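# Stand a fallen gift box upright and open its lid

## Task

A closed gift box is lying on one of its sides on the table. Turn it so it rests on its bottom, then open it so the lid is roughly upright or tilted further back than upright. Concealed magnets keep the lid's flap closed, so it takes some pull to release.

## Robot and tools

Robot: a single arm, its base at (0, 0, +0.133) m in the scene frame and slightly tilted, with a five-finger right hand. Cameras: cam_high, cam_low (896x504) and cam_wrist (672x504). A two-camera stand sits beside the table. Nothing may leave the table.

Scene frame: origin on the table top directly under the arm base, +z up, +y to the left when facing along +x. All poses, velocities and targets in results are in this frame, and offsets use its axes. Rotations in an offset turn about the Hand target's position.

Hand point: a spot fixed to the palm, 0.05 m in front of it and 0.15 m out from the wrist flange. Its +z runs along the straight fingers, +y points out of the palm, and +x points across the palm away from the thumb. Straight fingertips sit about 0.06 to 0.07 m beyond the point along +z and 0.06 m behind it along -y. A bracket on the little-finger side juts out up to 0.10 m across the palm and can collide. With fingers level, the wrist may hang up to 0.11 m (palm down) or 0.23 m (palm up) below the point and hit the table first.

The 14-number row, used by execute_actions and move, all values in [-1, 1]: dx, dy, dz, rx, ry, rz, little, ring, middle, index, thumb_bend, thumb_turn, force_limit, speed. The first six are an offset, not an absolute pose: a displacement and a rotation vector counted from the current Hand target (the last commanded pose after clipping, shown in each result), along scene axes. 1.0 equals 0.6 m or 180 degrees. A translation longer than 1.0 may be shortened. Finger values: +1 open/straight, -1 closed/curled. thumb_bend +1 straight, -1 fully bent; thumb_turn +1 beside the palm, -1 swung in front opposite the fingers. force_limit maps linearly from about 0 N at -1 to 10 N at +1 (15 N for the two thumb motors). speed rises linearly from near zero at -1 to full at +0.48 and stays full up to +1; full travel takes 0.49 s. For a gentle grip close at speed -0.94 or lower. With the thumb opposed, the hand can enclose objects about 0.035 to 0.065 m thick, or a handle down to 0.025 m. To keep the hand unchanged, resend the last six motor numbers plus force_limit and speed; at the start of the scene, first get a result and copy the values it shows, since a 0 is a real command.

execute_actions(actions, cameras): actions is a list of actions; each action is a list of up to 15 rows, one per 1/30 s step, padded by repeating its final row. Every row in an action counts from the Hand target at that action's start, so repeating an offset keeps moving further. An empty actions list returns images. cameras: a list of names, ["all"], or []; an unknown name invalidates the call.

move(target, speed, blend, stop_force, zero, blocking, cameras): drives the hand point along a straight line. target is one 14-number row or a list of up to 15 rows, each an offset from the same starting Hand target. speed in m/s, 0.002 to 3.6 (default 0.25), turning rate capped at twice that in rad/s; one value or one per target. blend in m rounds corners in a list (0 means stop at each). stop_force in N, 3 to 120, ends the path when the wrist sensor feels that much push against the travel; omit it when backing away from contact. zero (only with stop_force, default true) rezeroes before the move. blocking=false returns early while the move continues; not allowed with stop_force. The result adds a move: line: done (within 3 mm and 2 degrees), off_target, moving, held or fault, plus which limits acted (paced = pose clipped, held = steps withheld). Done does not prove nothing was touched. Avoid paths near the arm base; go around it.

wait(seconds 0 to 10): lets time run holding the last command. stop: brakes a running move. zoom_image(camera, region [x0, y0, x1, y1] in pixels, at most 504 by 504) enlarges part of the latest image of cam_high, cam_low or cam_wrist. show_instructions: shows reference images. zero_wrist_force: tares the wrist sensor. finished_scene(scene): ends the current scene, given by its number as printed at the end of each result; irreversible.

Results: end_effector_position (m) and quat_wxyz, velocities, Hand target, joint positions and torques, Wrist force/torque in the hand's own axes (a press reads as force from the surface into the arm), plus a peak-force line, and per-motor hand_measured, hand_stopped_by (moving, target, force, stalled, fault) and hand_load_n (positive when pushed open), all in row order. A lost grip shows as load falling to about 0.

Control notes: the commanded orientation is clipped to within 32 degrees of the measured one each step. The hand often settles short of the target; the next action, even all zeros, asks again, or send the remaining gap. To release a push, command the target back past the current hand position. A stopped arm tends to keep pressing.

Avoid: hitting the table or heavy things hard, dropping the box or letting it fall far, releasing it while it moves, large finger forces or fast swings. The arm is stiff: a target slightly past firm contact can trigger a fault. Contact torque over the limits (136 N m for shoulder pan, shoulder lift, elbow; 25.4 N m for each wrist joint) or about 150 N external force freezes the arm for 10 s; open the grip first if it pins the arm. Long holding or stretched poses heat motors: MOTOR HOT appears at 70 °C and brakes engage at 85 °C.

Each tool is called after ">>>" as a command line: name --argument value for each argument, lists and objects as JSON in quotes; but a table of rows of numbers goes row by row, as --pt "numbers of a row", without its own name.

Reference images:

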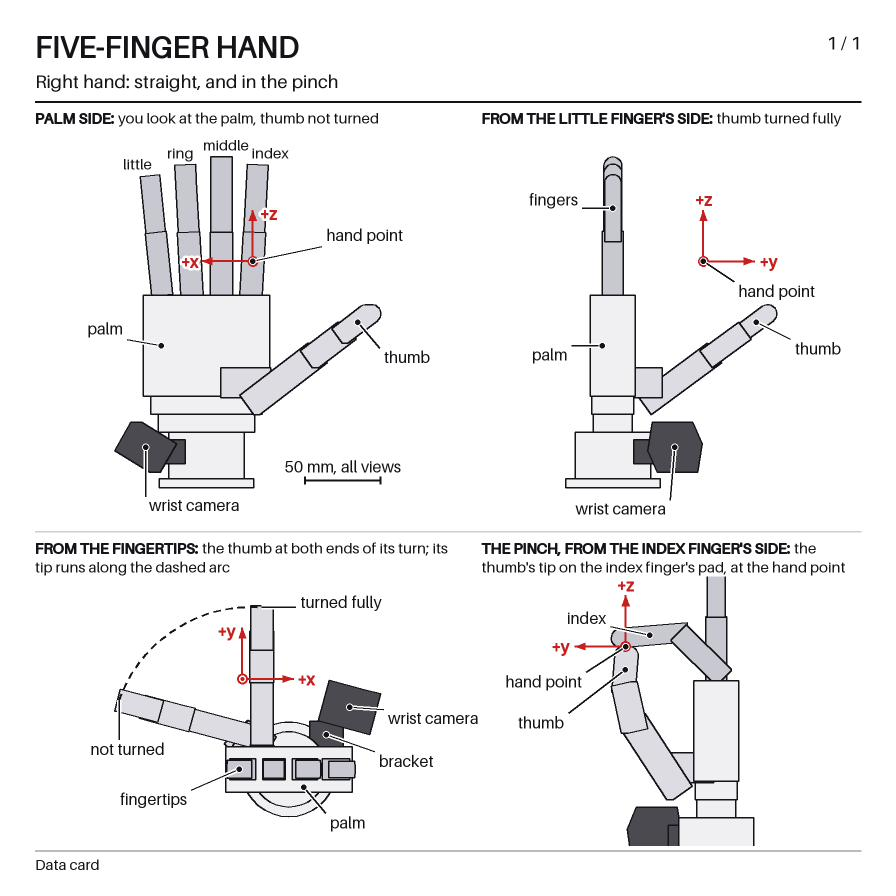

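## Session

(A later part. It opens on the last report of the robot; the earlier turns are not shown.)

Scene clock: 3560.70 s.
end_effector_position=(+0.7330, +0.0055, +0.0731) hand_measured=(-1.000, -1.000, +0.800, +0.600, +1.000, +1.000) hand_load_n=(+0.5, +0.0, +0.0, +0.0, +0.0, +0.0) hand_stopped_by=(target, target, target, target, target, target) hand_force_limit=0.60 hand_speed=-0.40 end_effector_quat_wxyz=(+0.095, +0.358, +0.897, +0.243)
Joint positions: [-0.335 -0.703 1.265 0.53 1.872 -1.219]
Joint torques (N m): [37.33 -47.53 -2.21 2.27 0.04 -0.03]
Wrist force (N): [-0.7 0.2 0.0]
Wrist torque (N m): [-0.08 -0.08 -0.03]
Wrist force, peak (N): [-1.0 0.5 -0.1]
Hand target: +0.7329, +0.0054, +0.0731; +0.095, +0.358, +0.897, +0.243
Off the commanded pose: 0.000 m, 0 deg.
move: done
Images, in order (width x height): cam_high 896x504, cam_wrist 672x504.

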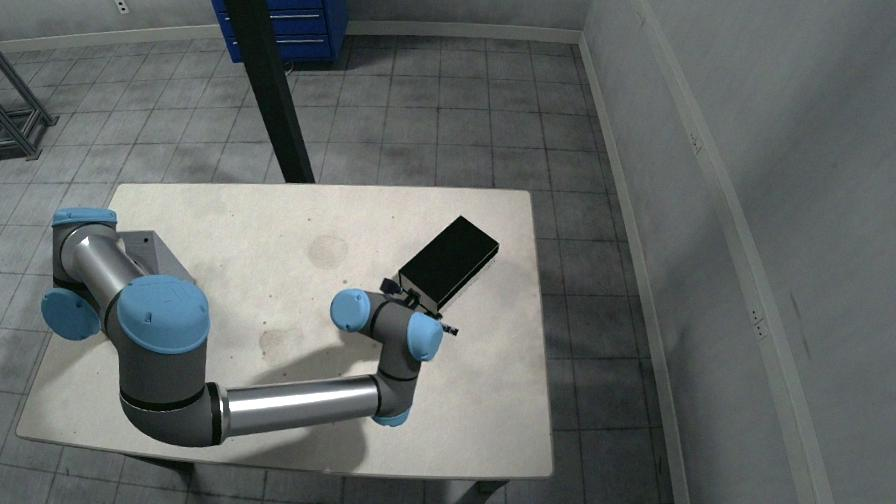

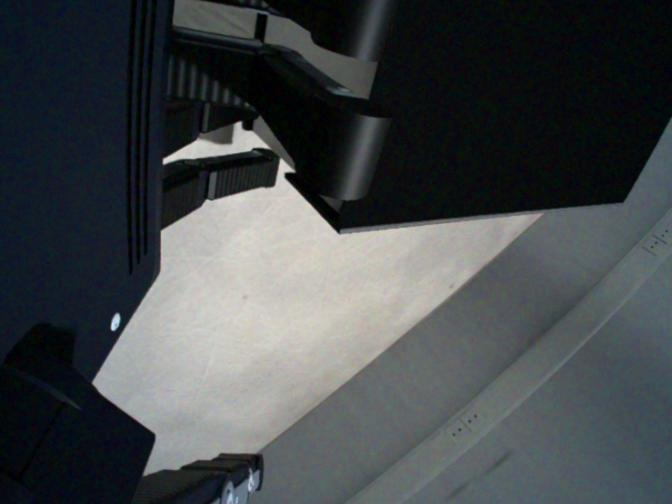

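>>> move --target '[0.004,0.00425,0,0,0,0,-1,-1,0.8,0.6,1,1,0.6,-0.4]' --speed 0.01 --cameras '["cam_high"]'

>>> zoom_image --camera "cam_high" --region '[428, 298, 452, 322]'

>>> zoom_image --camera "cam_high" --region '[410, 290, 450, 330]'

Scene clock: 3596.87 s.
end_effector_position=(+0.7354, +0.0080, +0.0731) hand_measured=(-1.000, -1.000, +0.800, +0.600, +1.000, +1.000) hand_load_n=(+0.0, +0.0, +0.0, +0.0, +0.0, +0.0) hand_stopped_by=(target, target, target, target, target, target) hand_force_limit=0.60 hand_speed=-0.40 end_effector_quat_wxyz=(+0.095, +0.358, +0.897, +0.243)
Joint positions: [-0.331 -0.695 1.255 0.533 1.874 -1.216]
Joint torques (N m): [44.96 -39.75 -2.72 3.19 0.36 0.88]
Wrist force (N): [-0.9 -0.1 -0.6]
Wrist torque (N m): [0.00 -0.06 -0.04]
Wrist force, peak (N): [-1.0 -0.3 -0.6]
Hand target: +0.7353, +0.0080, +0.0731; +0.095, +0.358, +0.897, +0.243
Off the commanded pose: 0.000 m, 0 deg.
move: done
Images, in order (width x height): cam_high 896x504.

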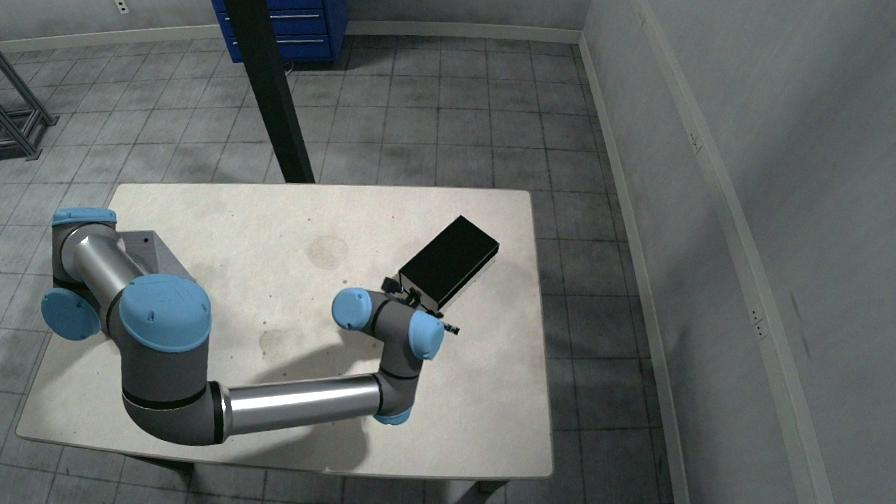

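Scaled by 21.000 from the camera's 896x504 image, which has a finer 1280x720 frame.

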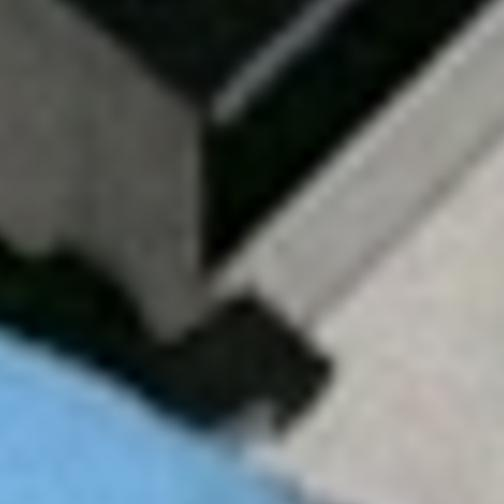

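Scaled by 12.600 from the camera's 896x504 image, which has a finer 1280x720 frame.

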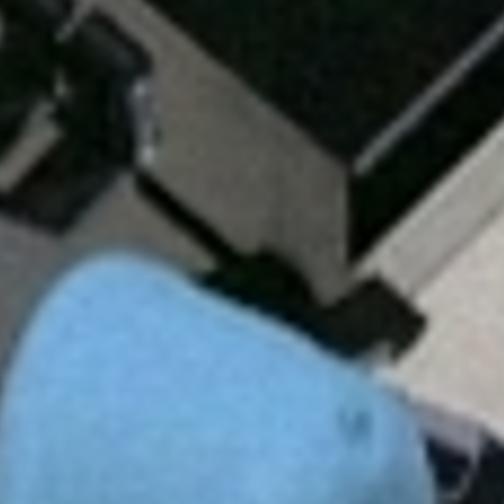

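>>> move --target '[0,0,-0.0167,0,0,0,-1,-1,0.8,0.6,1,1,0.6,-0.4]' --speed 0.004 --stop_force 3 --cameras '["cam_high", "cam_wrist"]'

>>> zoom_image --camera "cam_high" --region '[410, 290, 450, 330]'

Scene clock: 3603.87 s.
end_effector_position=(+0.7353, +0.0080, +0.0672) hand_measured=(-1.000, -1.000, +0.800, +0.600, +1.000, +1.000) hand_load_n=(+0.0, +0.0, -1.0, +0.0, +0.0, +0.0) hand_stopped_by=(target, target, target, target, target, target) hand_force_limit=0.60 hand_speed=-0.40 end_effector_quat_wxyz=(+0.095, +0.358, +0.897, +0.243)
Joint positions: [-0.338 -0.69 1.257 0.525 1.87 -1.223]
Joint torques (N m): [47.84 -45.45 -10.67 3.44 0.86 1.05]
Wrist force (N): [-1.0 0.4 -2.7]
Wrist torque (N m): [0.02 -0.04 0.06]
Wrist force, peak (N): [-1.0 0.7 -4.6]
Hand target: +0.7353, +0.0080, +0.0673; +0.095, +0.358, +0.897, +0.243 (not the last commanded pose)
Off the commanded pose: 0.004 m, 0 deg.
move: contact
Images, in order (width x height): cam_high 896x504, cam_wrist 672x504.

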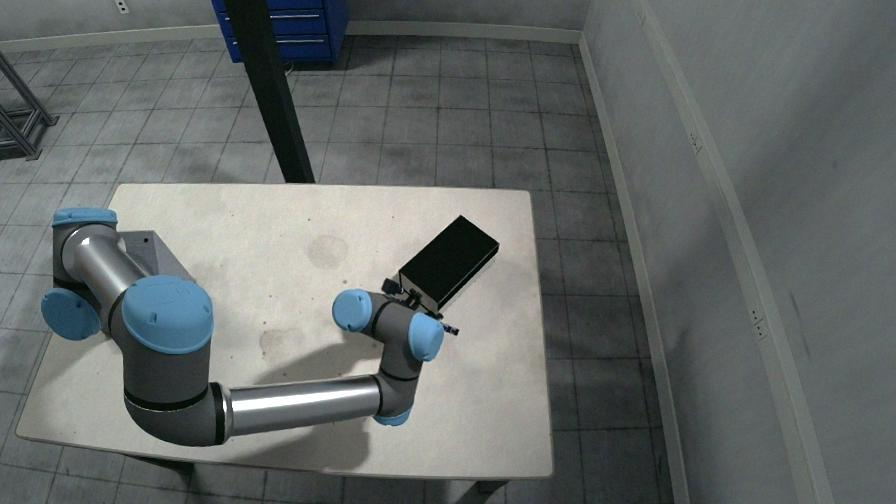

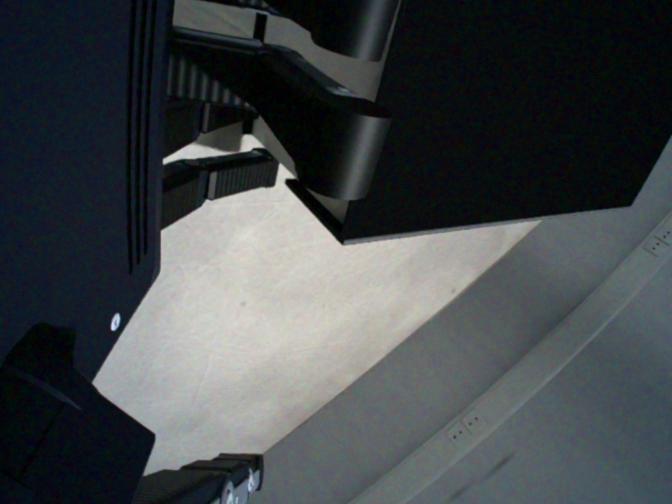

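Scaled by 12.600 from the camera's 896x504 image, which has a finer 1280x720 frame.

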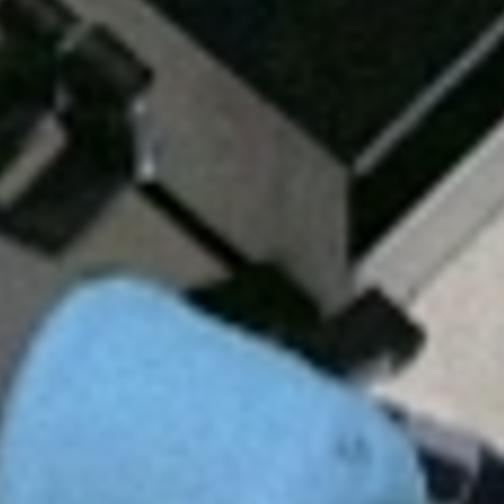

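>>> move --target '[0,0,0,0,0,0,-1,-1,0.8,0.46,1,1,0.6,-0.85]' --speed 0.01 --cameras '["cam_high"]'

>>> zoom_image --camera "cam_high" --region '[410, 290, 450, 330]'

Scene clock: 3608.70 s.
end_effector_position=(+0.7353, +0.0080, +0.0673) hand_measured=(-1.000, -1.000, +0.800, +0.460, +1.000, +1.000) hand_load_n=(+0.0, +0.0, -1.5, +1.5, +0.0, +0.0) hand_stopped_by=(target, target, target, target, target, target) hand_force_limit=0.60 hand_speed=-0.85 end_effector_quat_wxyz=(+0.095, +0.358, +0.897, +0.243)
Joint positions: [-0.338 -0.69 1.257 0.525 1.87 -1.223]
Joint torques (N m): [47.76 -44.94 -11.23 3.37 0.26 1.06]
Wrist force (N): [-1.7 0.0 -1.5]
Wrist torque (N m): [-0.04 -0.02 0.08]
Wrist force, peak (N): [-1.2 0.3 -3.4]
Hand target: +0.7353, +0.0080, +0.0673; +0.095, +0.358, +0.897, +0.243
Off the commanded pose: 0.000 m, 0 deg.
move: done
Images, in order (width x height): cam_high 896x504.

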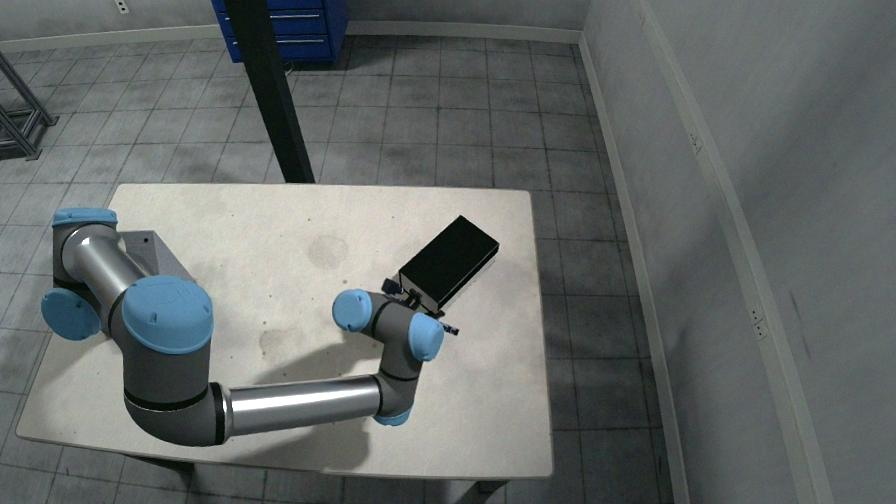

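Scaled by 12.600 from the camera's 896x504 image, which has a finer 1280x720 frame.

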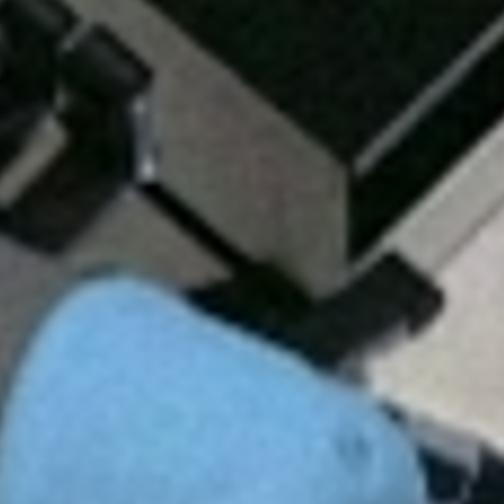

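>>> move --target '[0,0,0,0,0,0,-1,-1,0.8,0.38,1,1,0.6,-0.9]' --speed 0.01 --cameras '["cam_high"]'

>>> zoom_image --camera "cam_high" --region '[410, 290, 450, 330]'

Scene clock: 3613.33 s.
end_effector_position=(+0.7353, +0.0080, +0.0673) hand_measured=(-1.000, -1.000, +0.800, +0.380, +1.000, +1.000) hand_load_n=(+0.0, +0.0, -1.0, +1.0, +0.0, +0.0) hand_stopped_by=(target, target, target, target, target, target) hand_force_limit=0.60 hand_speed=-0.90 end_effector_quat_wxyz=(+0.095, +0.358, +0.897, +0.243)
Joint positions: [-0.338 -0.69 1.257 0.525 1.87 -1.223]
Joint torques (N m): [47.73 -41.65 -7.75 3.34 -2.77 1]
Wrist force (N): [-1.3 -0.1 -1.0]
Wrist torque (N m): [-0.07 -0.06 0.09]
Wrist force, peak (N): [-1.9 0.3 -1.6]
Hand target: +0.7353, +0.0080, +0.0673; +0.095, +0.358, +0.897, +0.243
Off the commanded pose: 0.000 m, 0 deg.
move: done
Images, in order (width x height): cam_high 896x504.

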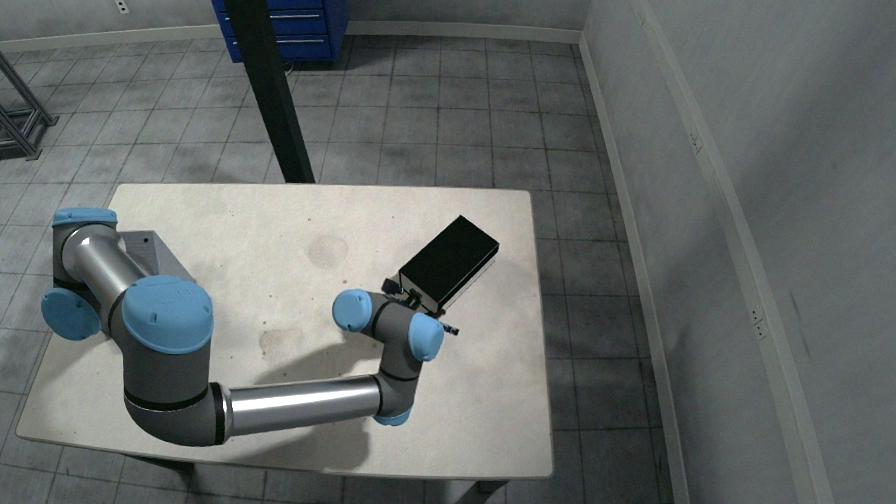

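Scaled by 12.600 from the camera's 896x504 image, which has a finer 1280x720 frame.

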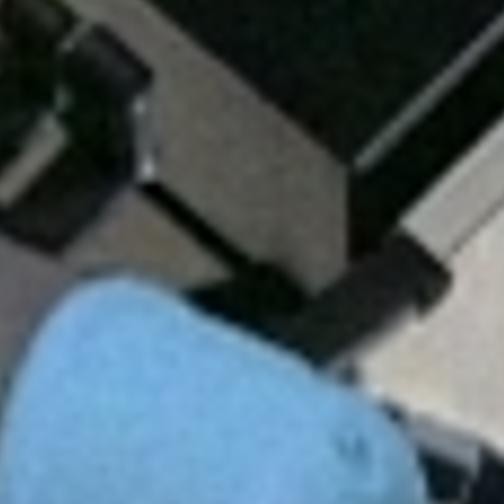

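>>> zoom_image --camera "cam_high" --region '[428, 298, 452, 322]'

>>> execute_actions --actions '[]' --cameras '["cam_wrist", "cam_low"]'

>>> zoom_image --camera "cam_wrist" --region '[230, 110, 370, 250]'

>>> zoom_image --camera "cam_low" --region '[560, 230, 720, 390]'

Scaled by 21.000 from the camera's 896x504 image, which has a finer 1280x720 frame.

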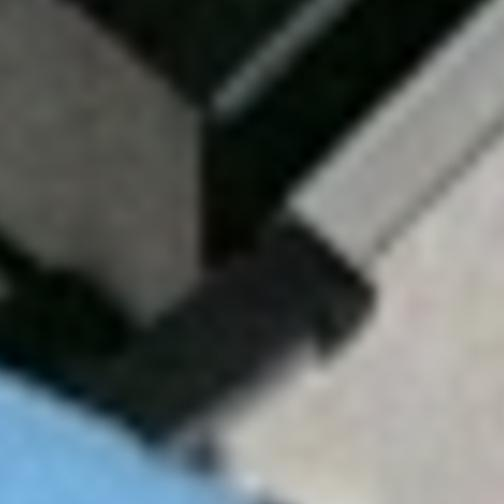

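Scene clock: 3622.50 s.
end_effector_position=(+0.7353, +0.0080, +0.0673) hand_measured=(-1.000, -1.000, +0.800, +0.380, +1.000, +1.000) hand_load_n=(+0.0, -0.5, -1.0, +1.0, +0.0, +0.0) hand_stopped_by=(target, target, target, target, target, target) hand_force_limit=0.60 hand_speed=-0.90 end_effector_quat_wxyz=(+0.095, +0.358, +0.897, +0.243)
Joint positions: [-0.338 -0.69 1.257 0.525 1.87 -1.223]
Joint velocities: within noise
Joint torques (N m): [47.61 -39.12 -5.76 3.24 -2.73 1.12]
Motor temperatures (°C): [38 43 34 42 38 42]
Wrist force (N): [-1.5 0.1 -0.8]
Wrist torque (N m): [-0.05 -0.03 0.09]
Wrist force, peak (N): [-2.0 0.1 -1.0]
Hand target: +0.7353, +0.0080, +0.0673; +0.095, +0.358, +0.897, +0.243
Off the commanded pose: 0.000 m, 0 deg.
Images, in order (width x height): cam_low 896x504, cam_wrist 672x504.

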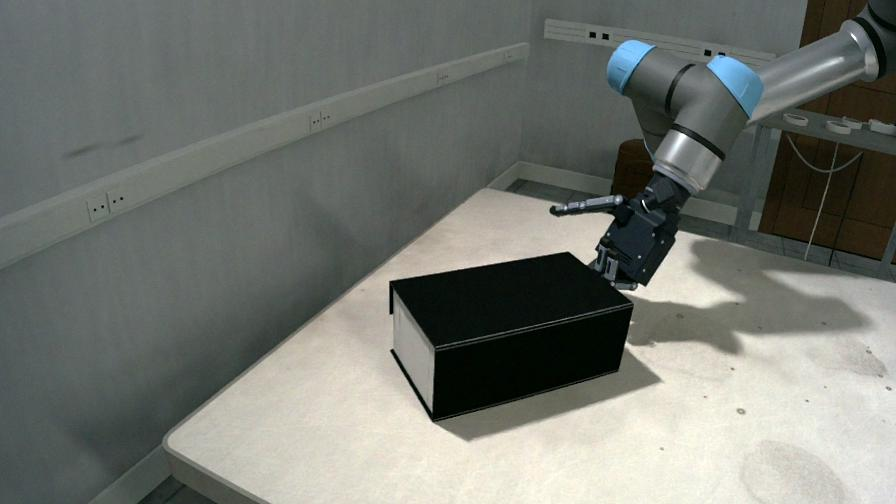

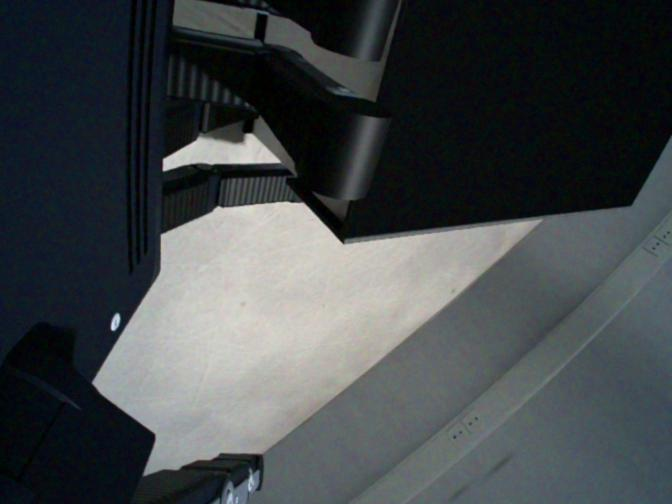

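Scaled by 3.600 from the camera's 672x504 image, which has a finer 960x720 frame.

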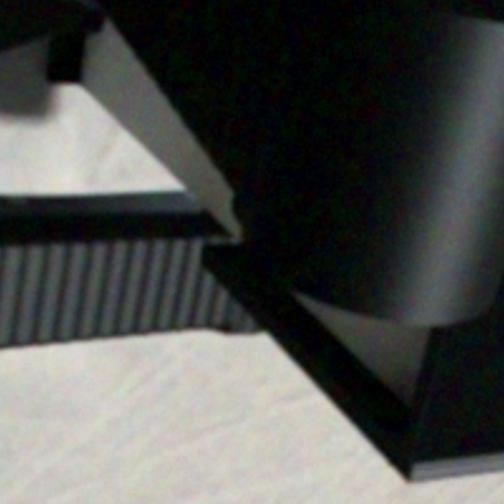

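Scaled by 3.150 from the camera's 896x504 image, which has a finer 1280x720 frame.

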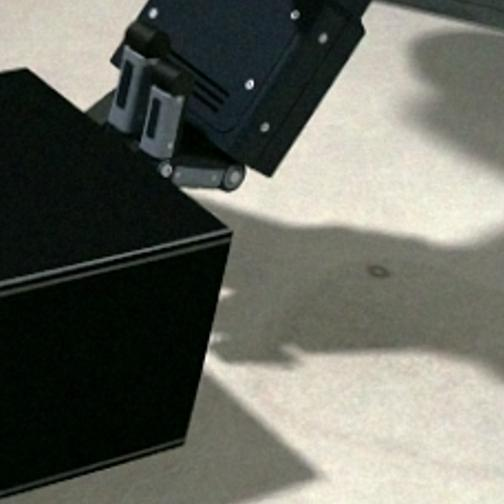

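>>> move --target '[0,0,0,0,0,0,-1,-1,0.8,0.33,1,1,0.6,-0.9]' --speed 0.01 --cameras '["cam_high", "cam_wrist"]'

>>> zoom_image --camera "cam_high" --region '[428, 298, 452, 322]'

>>> zoom_image --camera "cam_wrist" --region '[230, 110, 370, 250]'

Scene clock: 3633.03 s.
end_effector_position=(+0.7353, +0.0080, +0.0673) hand_measured=(-1.000, -1.000, +0.800, +0.330, +1.000, +1.000) hand_load_n=(+0.0, +0.0, -0.5, +1.0, +0.0, +0.0) hand_stopped_by=(target, target, target, target, target, target) hand_force_limit=0.60 hand_speed=-0.90 end_effector_quat_wxyz=(+0.095, +0.358, +0.897, +0.243)
Joint positions: [-0.338 -0.69 1.257 0.525 1.87 -1.223]
Joint torques (N m): [46.91 -35.71 -1.75 3.2 -2.68 1.12]
Wrist force (N): [-1.5 -0.2 -0.9]
Wrist torque (N m): [-0.06 -0.03 0.09]
Wrist force, peak (N): [-1.5 -0.2 -1.4]
Hand target: +0.7353, +0.0080, +0.0673; +0.095, +0.358, +0.897, +0.243
Off the commanded pose: 0.000 m, 0 deg.
move: done
Images, in order (width x height): cam_high 896x504, cam_wrist 672x504.

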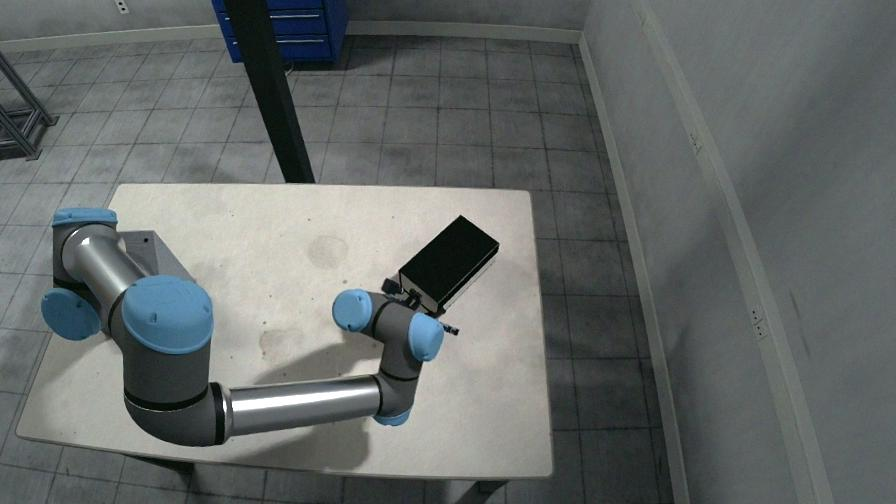

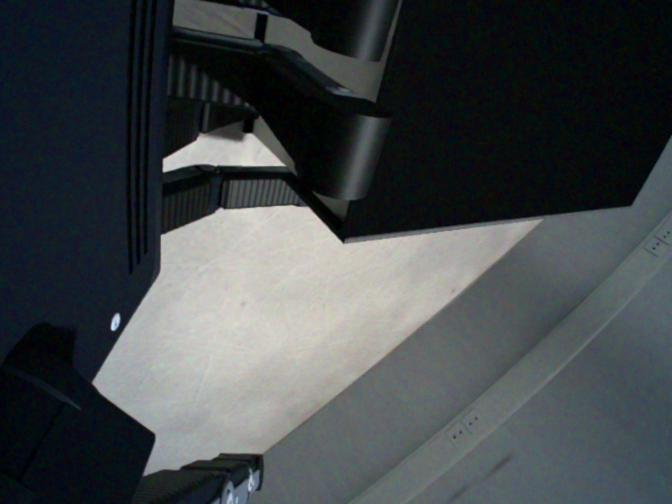

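Scaled by 21.000 from the camera's 896x504 image, which has a finer 1280x720 frame.

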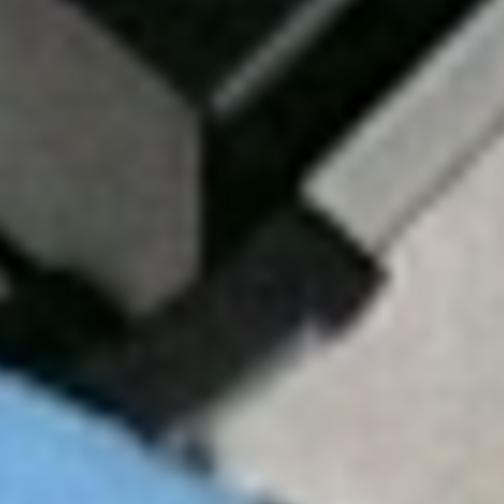

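Scaled by 3.600 from the camera's 672x504 image, which has a finer 960x720 frame.

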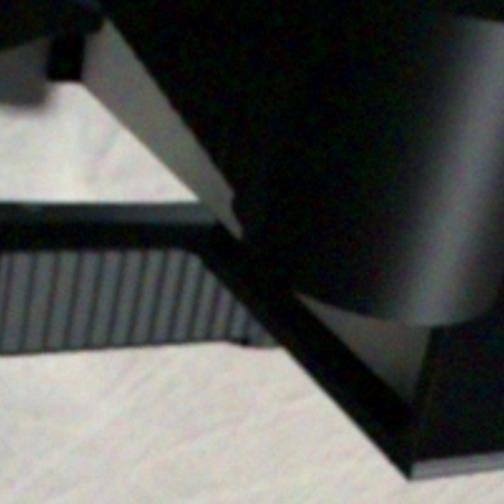

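>>> move --target '[0,0,0,0,0,0,-1,-1,0.8,0.27,1,1,0.6,-0.9]' --speed 0.01 --cameras '["cam_high", "cam_wrist"]'

>>> zoom_image --camera "cam_high" --region '[428, 298, 452, 322]'

>>> zoom_image --camera "cam_wrist" --region '[230, 110, 370, 250]'

Scene clock: 3649.47 s.
end_effector_position=(+0.7353, +0.0080, +0.0673) hand_measured=(-1.000, -1.000, +0.800, +0.270, +1.000, +1.000) hand_load_n=(+0.0, +0.0, -1.5, +1.5, +0.0, +0.0) hand_stopped_by=(target, target, target, target, target, target) hand_force_limit=0.60 hand_speed=-0.90 end_effector_quat_wxyz=(+0.095, +0.358, +0.897, +0.243)
Joint positions: [-0.338 -0.69 1.257 0.525 1.87 -1.223]
Joint torques (N m): [47.47 -33.32 -1.56 3.02 -2.67 0.98]
Wrist force (N): [-1.1 -0.2 -0.2]
Wrist torque (N m): [-0.04 -0.04 0.09]
Wrist force, peak (N): [-1.8 -0.2 -1.4]
Hand target: +0.7353, +0.0080, +0.0673; +0.095, +0.358, +0.897, +0.243
Off the commanded pose: 0.000 m, 0 deg.
move: done
Images, in order (width x height): cam_high 896x504, cam_wrist 672x504.

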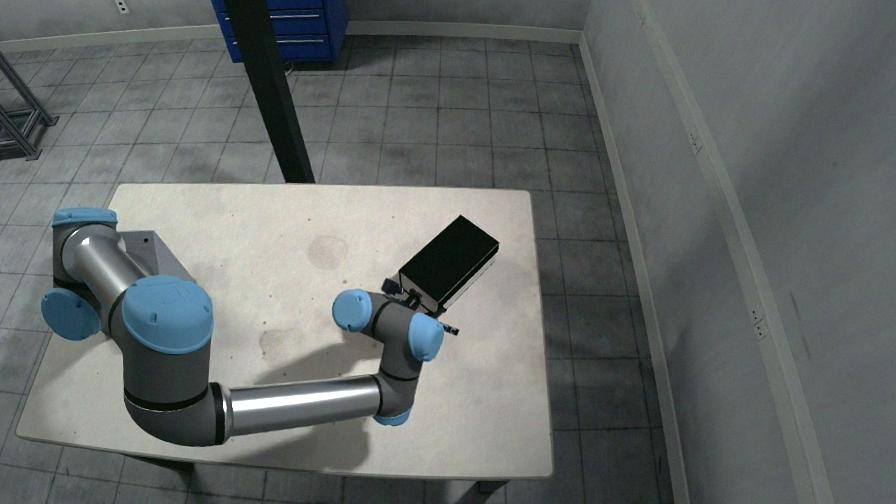

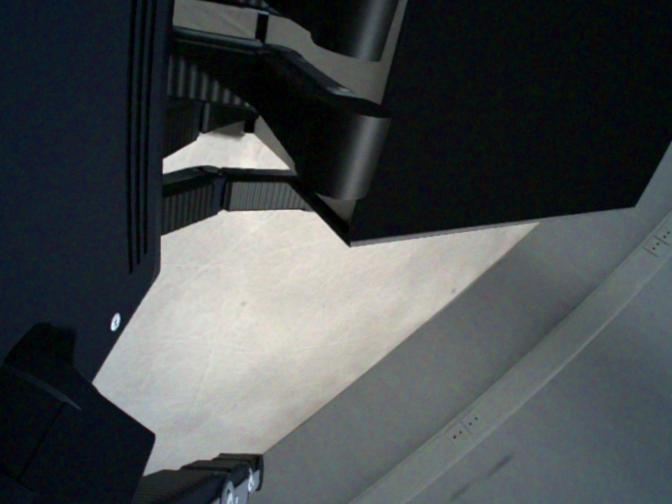

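Scaled by 21.000 from the camera's 896x504 image, which has a finer 1280x720 frame.

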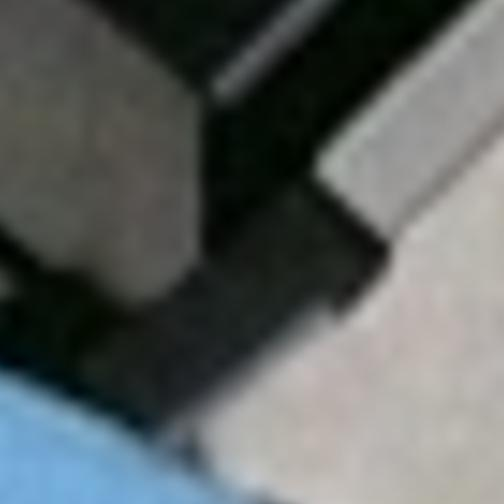

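Scaled by 3.600 from the camera's 672x504 image, which has a finer 960x720 frame.

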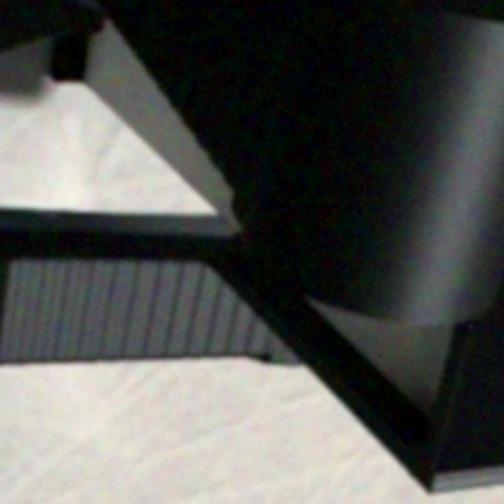

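>>> move --target '[0,0,0,0,0,0,-1,-1,0.8,0.2,1,1,0.6,-0.9]' --speed 0.01 --cameras '["cam_high", "cam_wrist", "cam_low"]'

>>> zoom_image --camera "cam_high" --region '[410, 280, 450, 320]'

>>> zoom_image --camera "cam_wrist" --region '[230, 110, 370, 250]'

Scene clock: 3656.00 s.
end_effector_position=(+0.7353, +0.0080, +0.0673) hand_measured=(-1.000, -1.000, +0.800, +0.200, +1.000, +1.000) hand_load_n=(+0.0, +0.0, +0.0, +0.5, +0.0, +0.0) hand_stopped_by=(target, target, target, target, target, target) hand_force_limit=0.60 hand_speed=-0.90 end_effector_quat_wxyz=(+0.095, +0.358, +0.897, +0.243)
Joint positions: [-0.338 -0.69 1.257 0.525 1.87 -1.223]
Joint torques (N m): [46.56 -31.26 -1.23 2.98 -2.76 1.06]
Wrist force (N): [-1.1 -0.6 0.3]
Wrist torque (N m): [-0.11 -0.06 0.05]
Wrist force, peak (N): [-1.3 -0.5 0.4]
Hand target: +0.7353, +0.0080, +0.0673; +0.095, +0.358, +0.897, +0.243
Off the commanded pose: 0.000 m, 0 deg.
move: done

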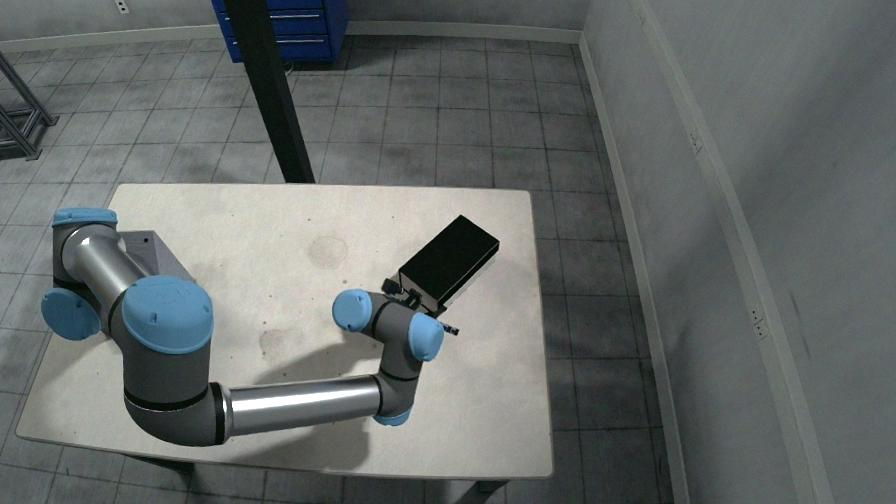

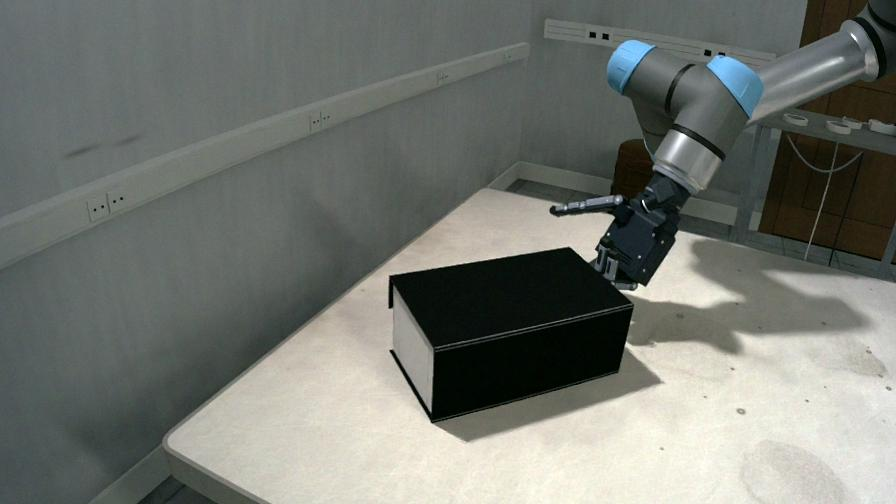

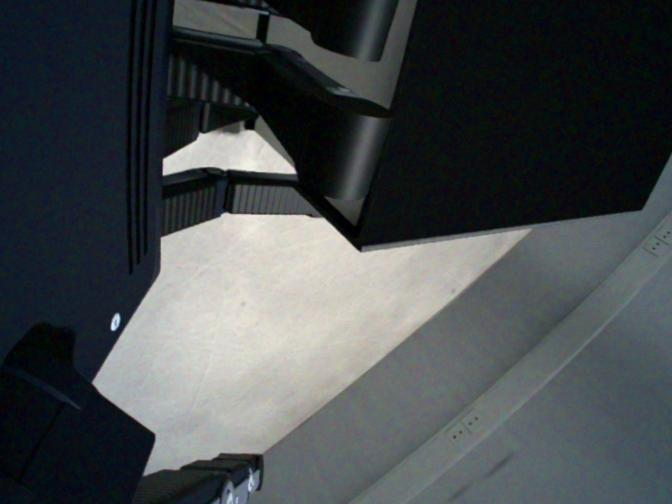

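Scaled by 12.600 from the camera's 896x504 image, which has a finer 1280x720 frame.

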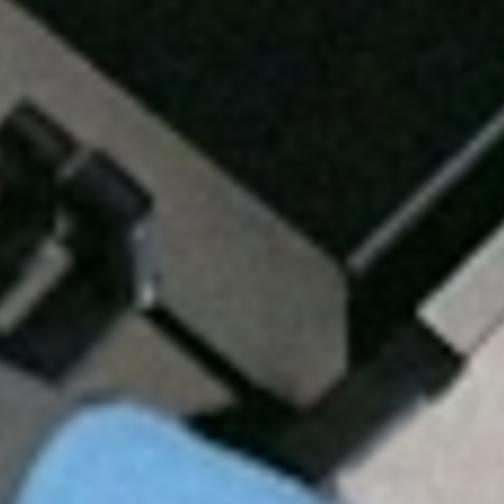

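Scaled by 3.600 from the camera's 672x504 image, which has a finer 960x720 frame.

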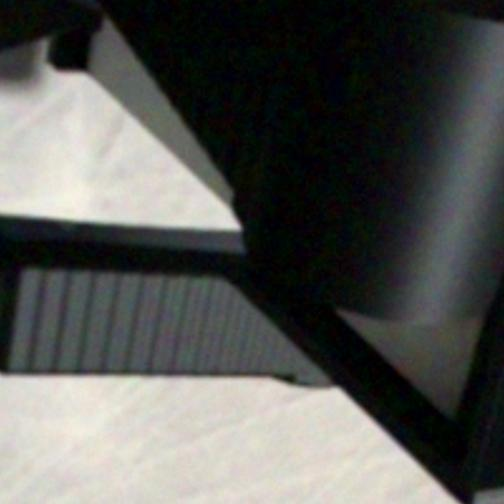

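>>> move --target '[0,0,0,0,0,0,-1,-1,0.8,0.1,1,1,0.6,-0.9]' --speed 0.01 --cameras '["cam_high", "cam_wrist", "cam_low"]'

>>> zoom_image --camera "cam_high" --region '[390, 210, 510, 330]'

>>> zoom_image --camera "cam_low" --region '[370, 230, 650, 430]'

Scene clock: 3661.33 s.
end_effector_position=(+0.7353, +0.0080, +0.0673) hand_measured=(-1.000, -1.000, +0.800, +0.100, +1.000, +1.000) hand_load_n=(+0.0, +0.0, +0.0, +0.5, -0.5, +0.0) hand_stopped_by=(target, target, target, target, target, target) hand_force_limit=0.60 hand_speed=-0.90 end_effector_quat_wxyz=(+0.095, +0.358, +0.897, +0.243)
Joint positions: [-0.338 -0.69 1.257 0.525 1.87 -1.223]
Joint torques (N m): [47.56 -31.55 -1.54 2.8 -2.8 1.02]
Wrist force (N): [-0.7 -0.1 0.3]
Wrist torque (N m): [-0.07 -0.12 0.08]
Wrist force, peak (N): [-1.2 -0.2 0.3]
Hand target: +0.7353, +0.0080, +0.0673; +0.095, +0.358, +0.897, +0.243
Off the commanded pose: 0.000 m, 0 deg.
move: done

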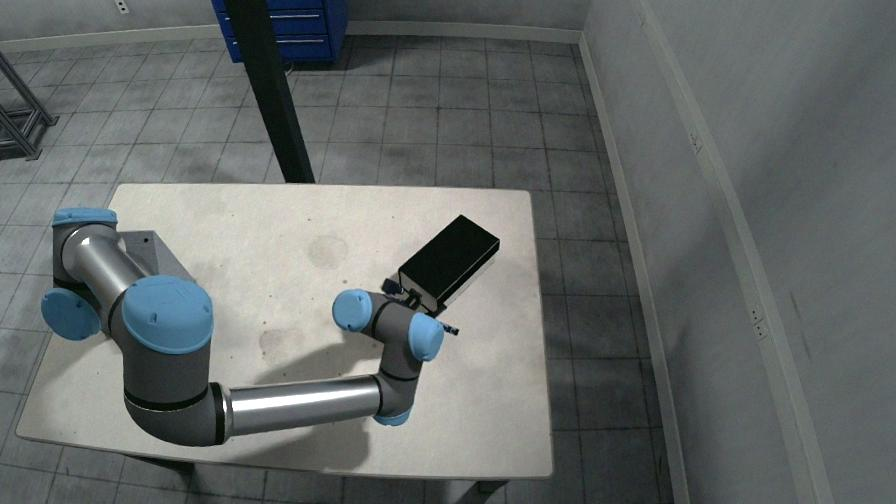

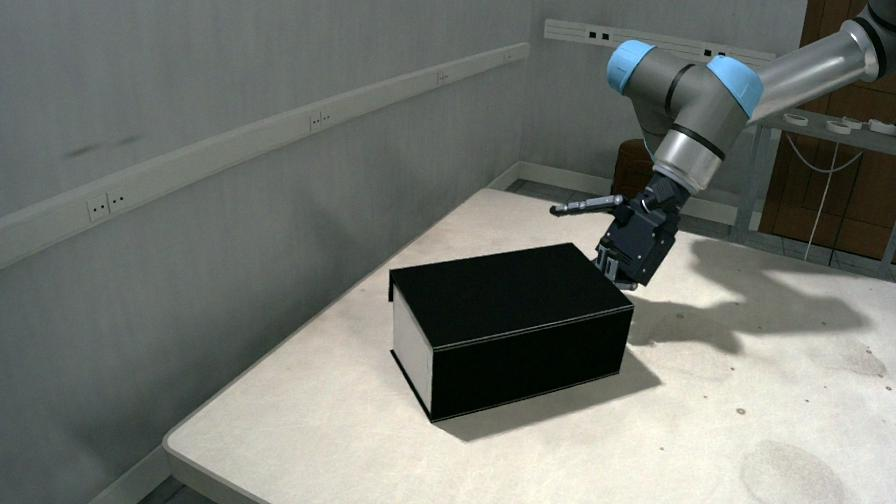

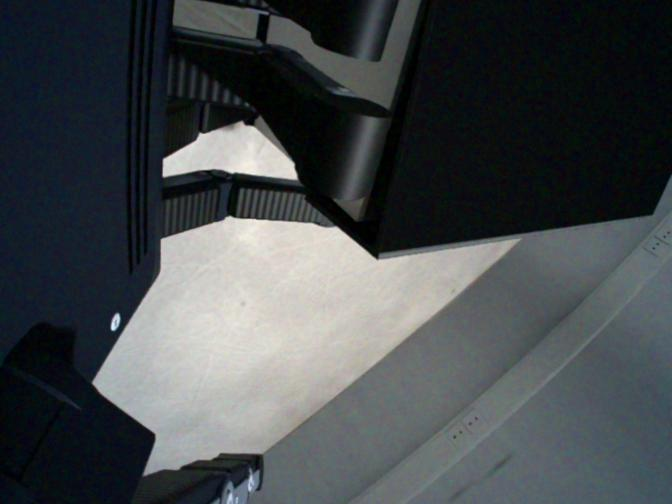

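Scaled by 4.200 from the camera's 896x504 image, which has a finer 1280x720 frame.

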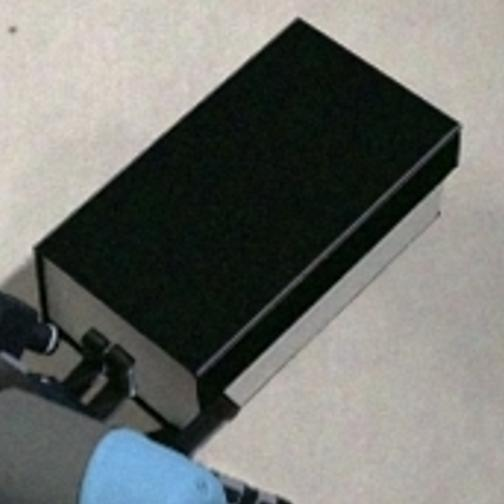

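Scaled by 1.800 from the camera's 896x504 image, which has a finer 1280x720 frame.

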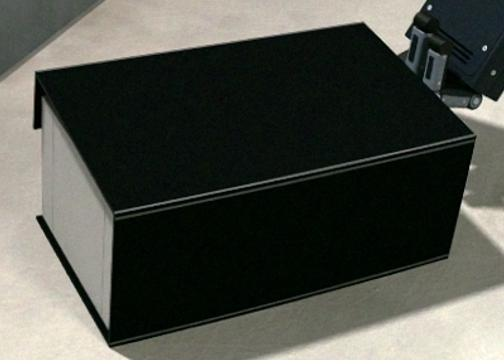

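>>> move --pt "-0.00228 -0.00243 0.002 0 0 0 -1 -1 0.8 0.1 1 1 0.6 -0.9" --pt "-0.00228 -0.00243 0.0407 0 0 0 -1 -1 0.8 0.1 1 1 0.6 -0.9" --speed 0.02 --blend 0.001 --cameras '["cam_high", "cam_wrist", "cam_low"]'

>>> zoom_image --camera "cam_high" --region '[390, 210, 510, 330]'

>>> zoom_image --camera "cam_low" --region '[370, 210, 650, 430]'

Scene clock: 3735.30 s.
end_effector_position=(+0.7340, +0.0065, +0.0918) hand_measured=(-1.000, -1.000, +0.800, +0.100, +1.000, +1.000) hand_load_n=(+0.0, +0.0, +0.0, +0.5, +0.0, +0.0) hand_stopped_by=(target, target, target, target, target, target) hand_force_limit=0.60 hand_speed=-0.90 end_effector_quat_wxyz=(+0.095, +0.358, +0.897, +0.243)
Joint positions: [-0.31 -0.714 1.253 0.561 1.883 -1.196]
Joint torques (N m): [34.48 -33.85 -7.78 0.05 -0.51 -0.43]
Wrist force (N): [-0.8 0.2 0.3]
Wrist torque (N m): [-0.05 -0.08 -0.02]
Wrist force, peak (N): [-1.4 -0.1 0.1]
Hand target: +0.7340, +0.0065, +0.0917; +0.095, +0.358, +0.897, +0.243
Off the commanded pose: 0.000 m, 0 deg.
move: done

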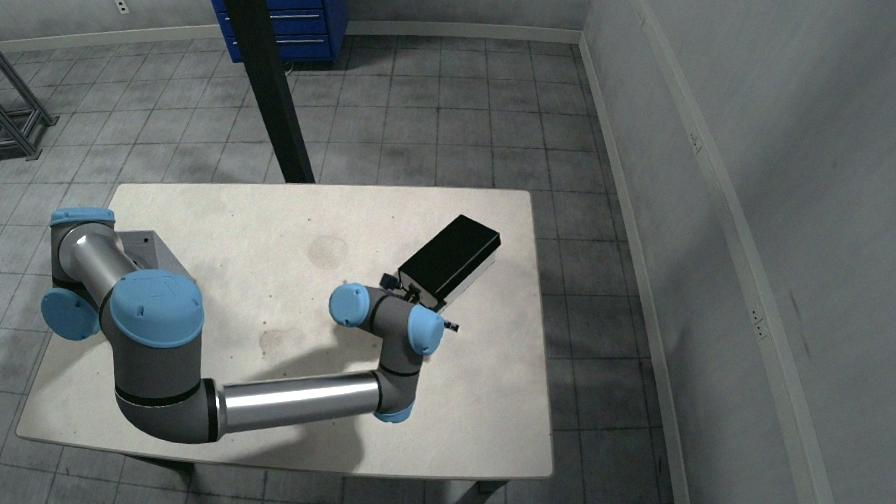

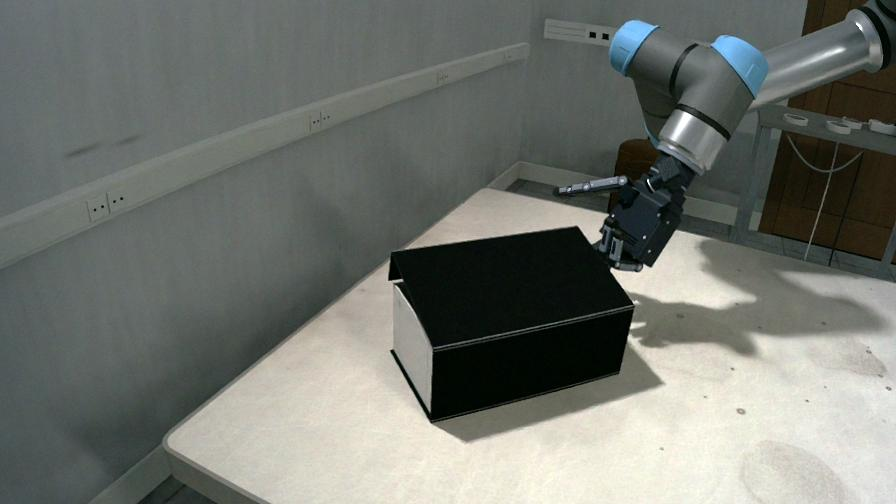

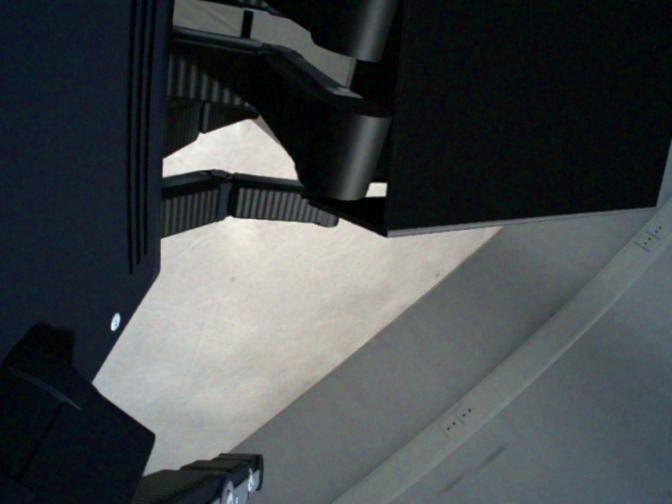

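Scaled by 4.200 from the camera's 896x504 image, which has a finer 1280x720 frame.

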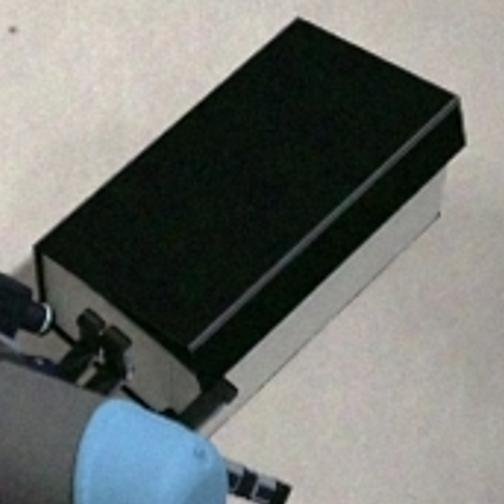

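Scaled by 1.800 from the camera's 896x504 image, which has a finer 1280x720 frame.

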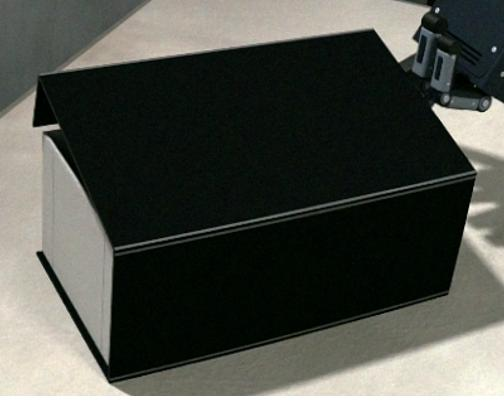

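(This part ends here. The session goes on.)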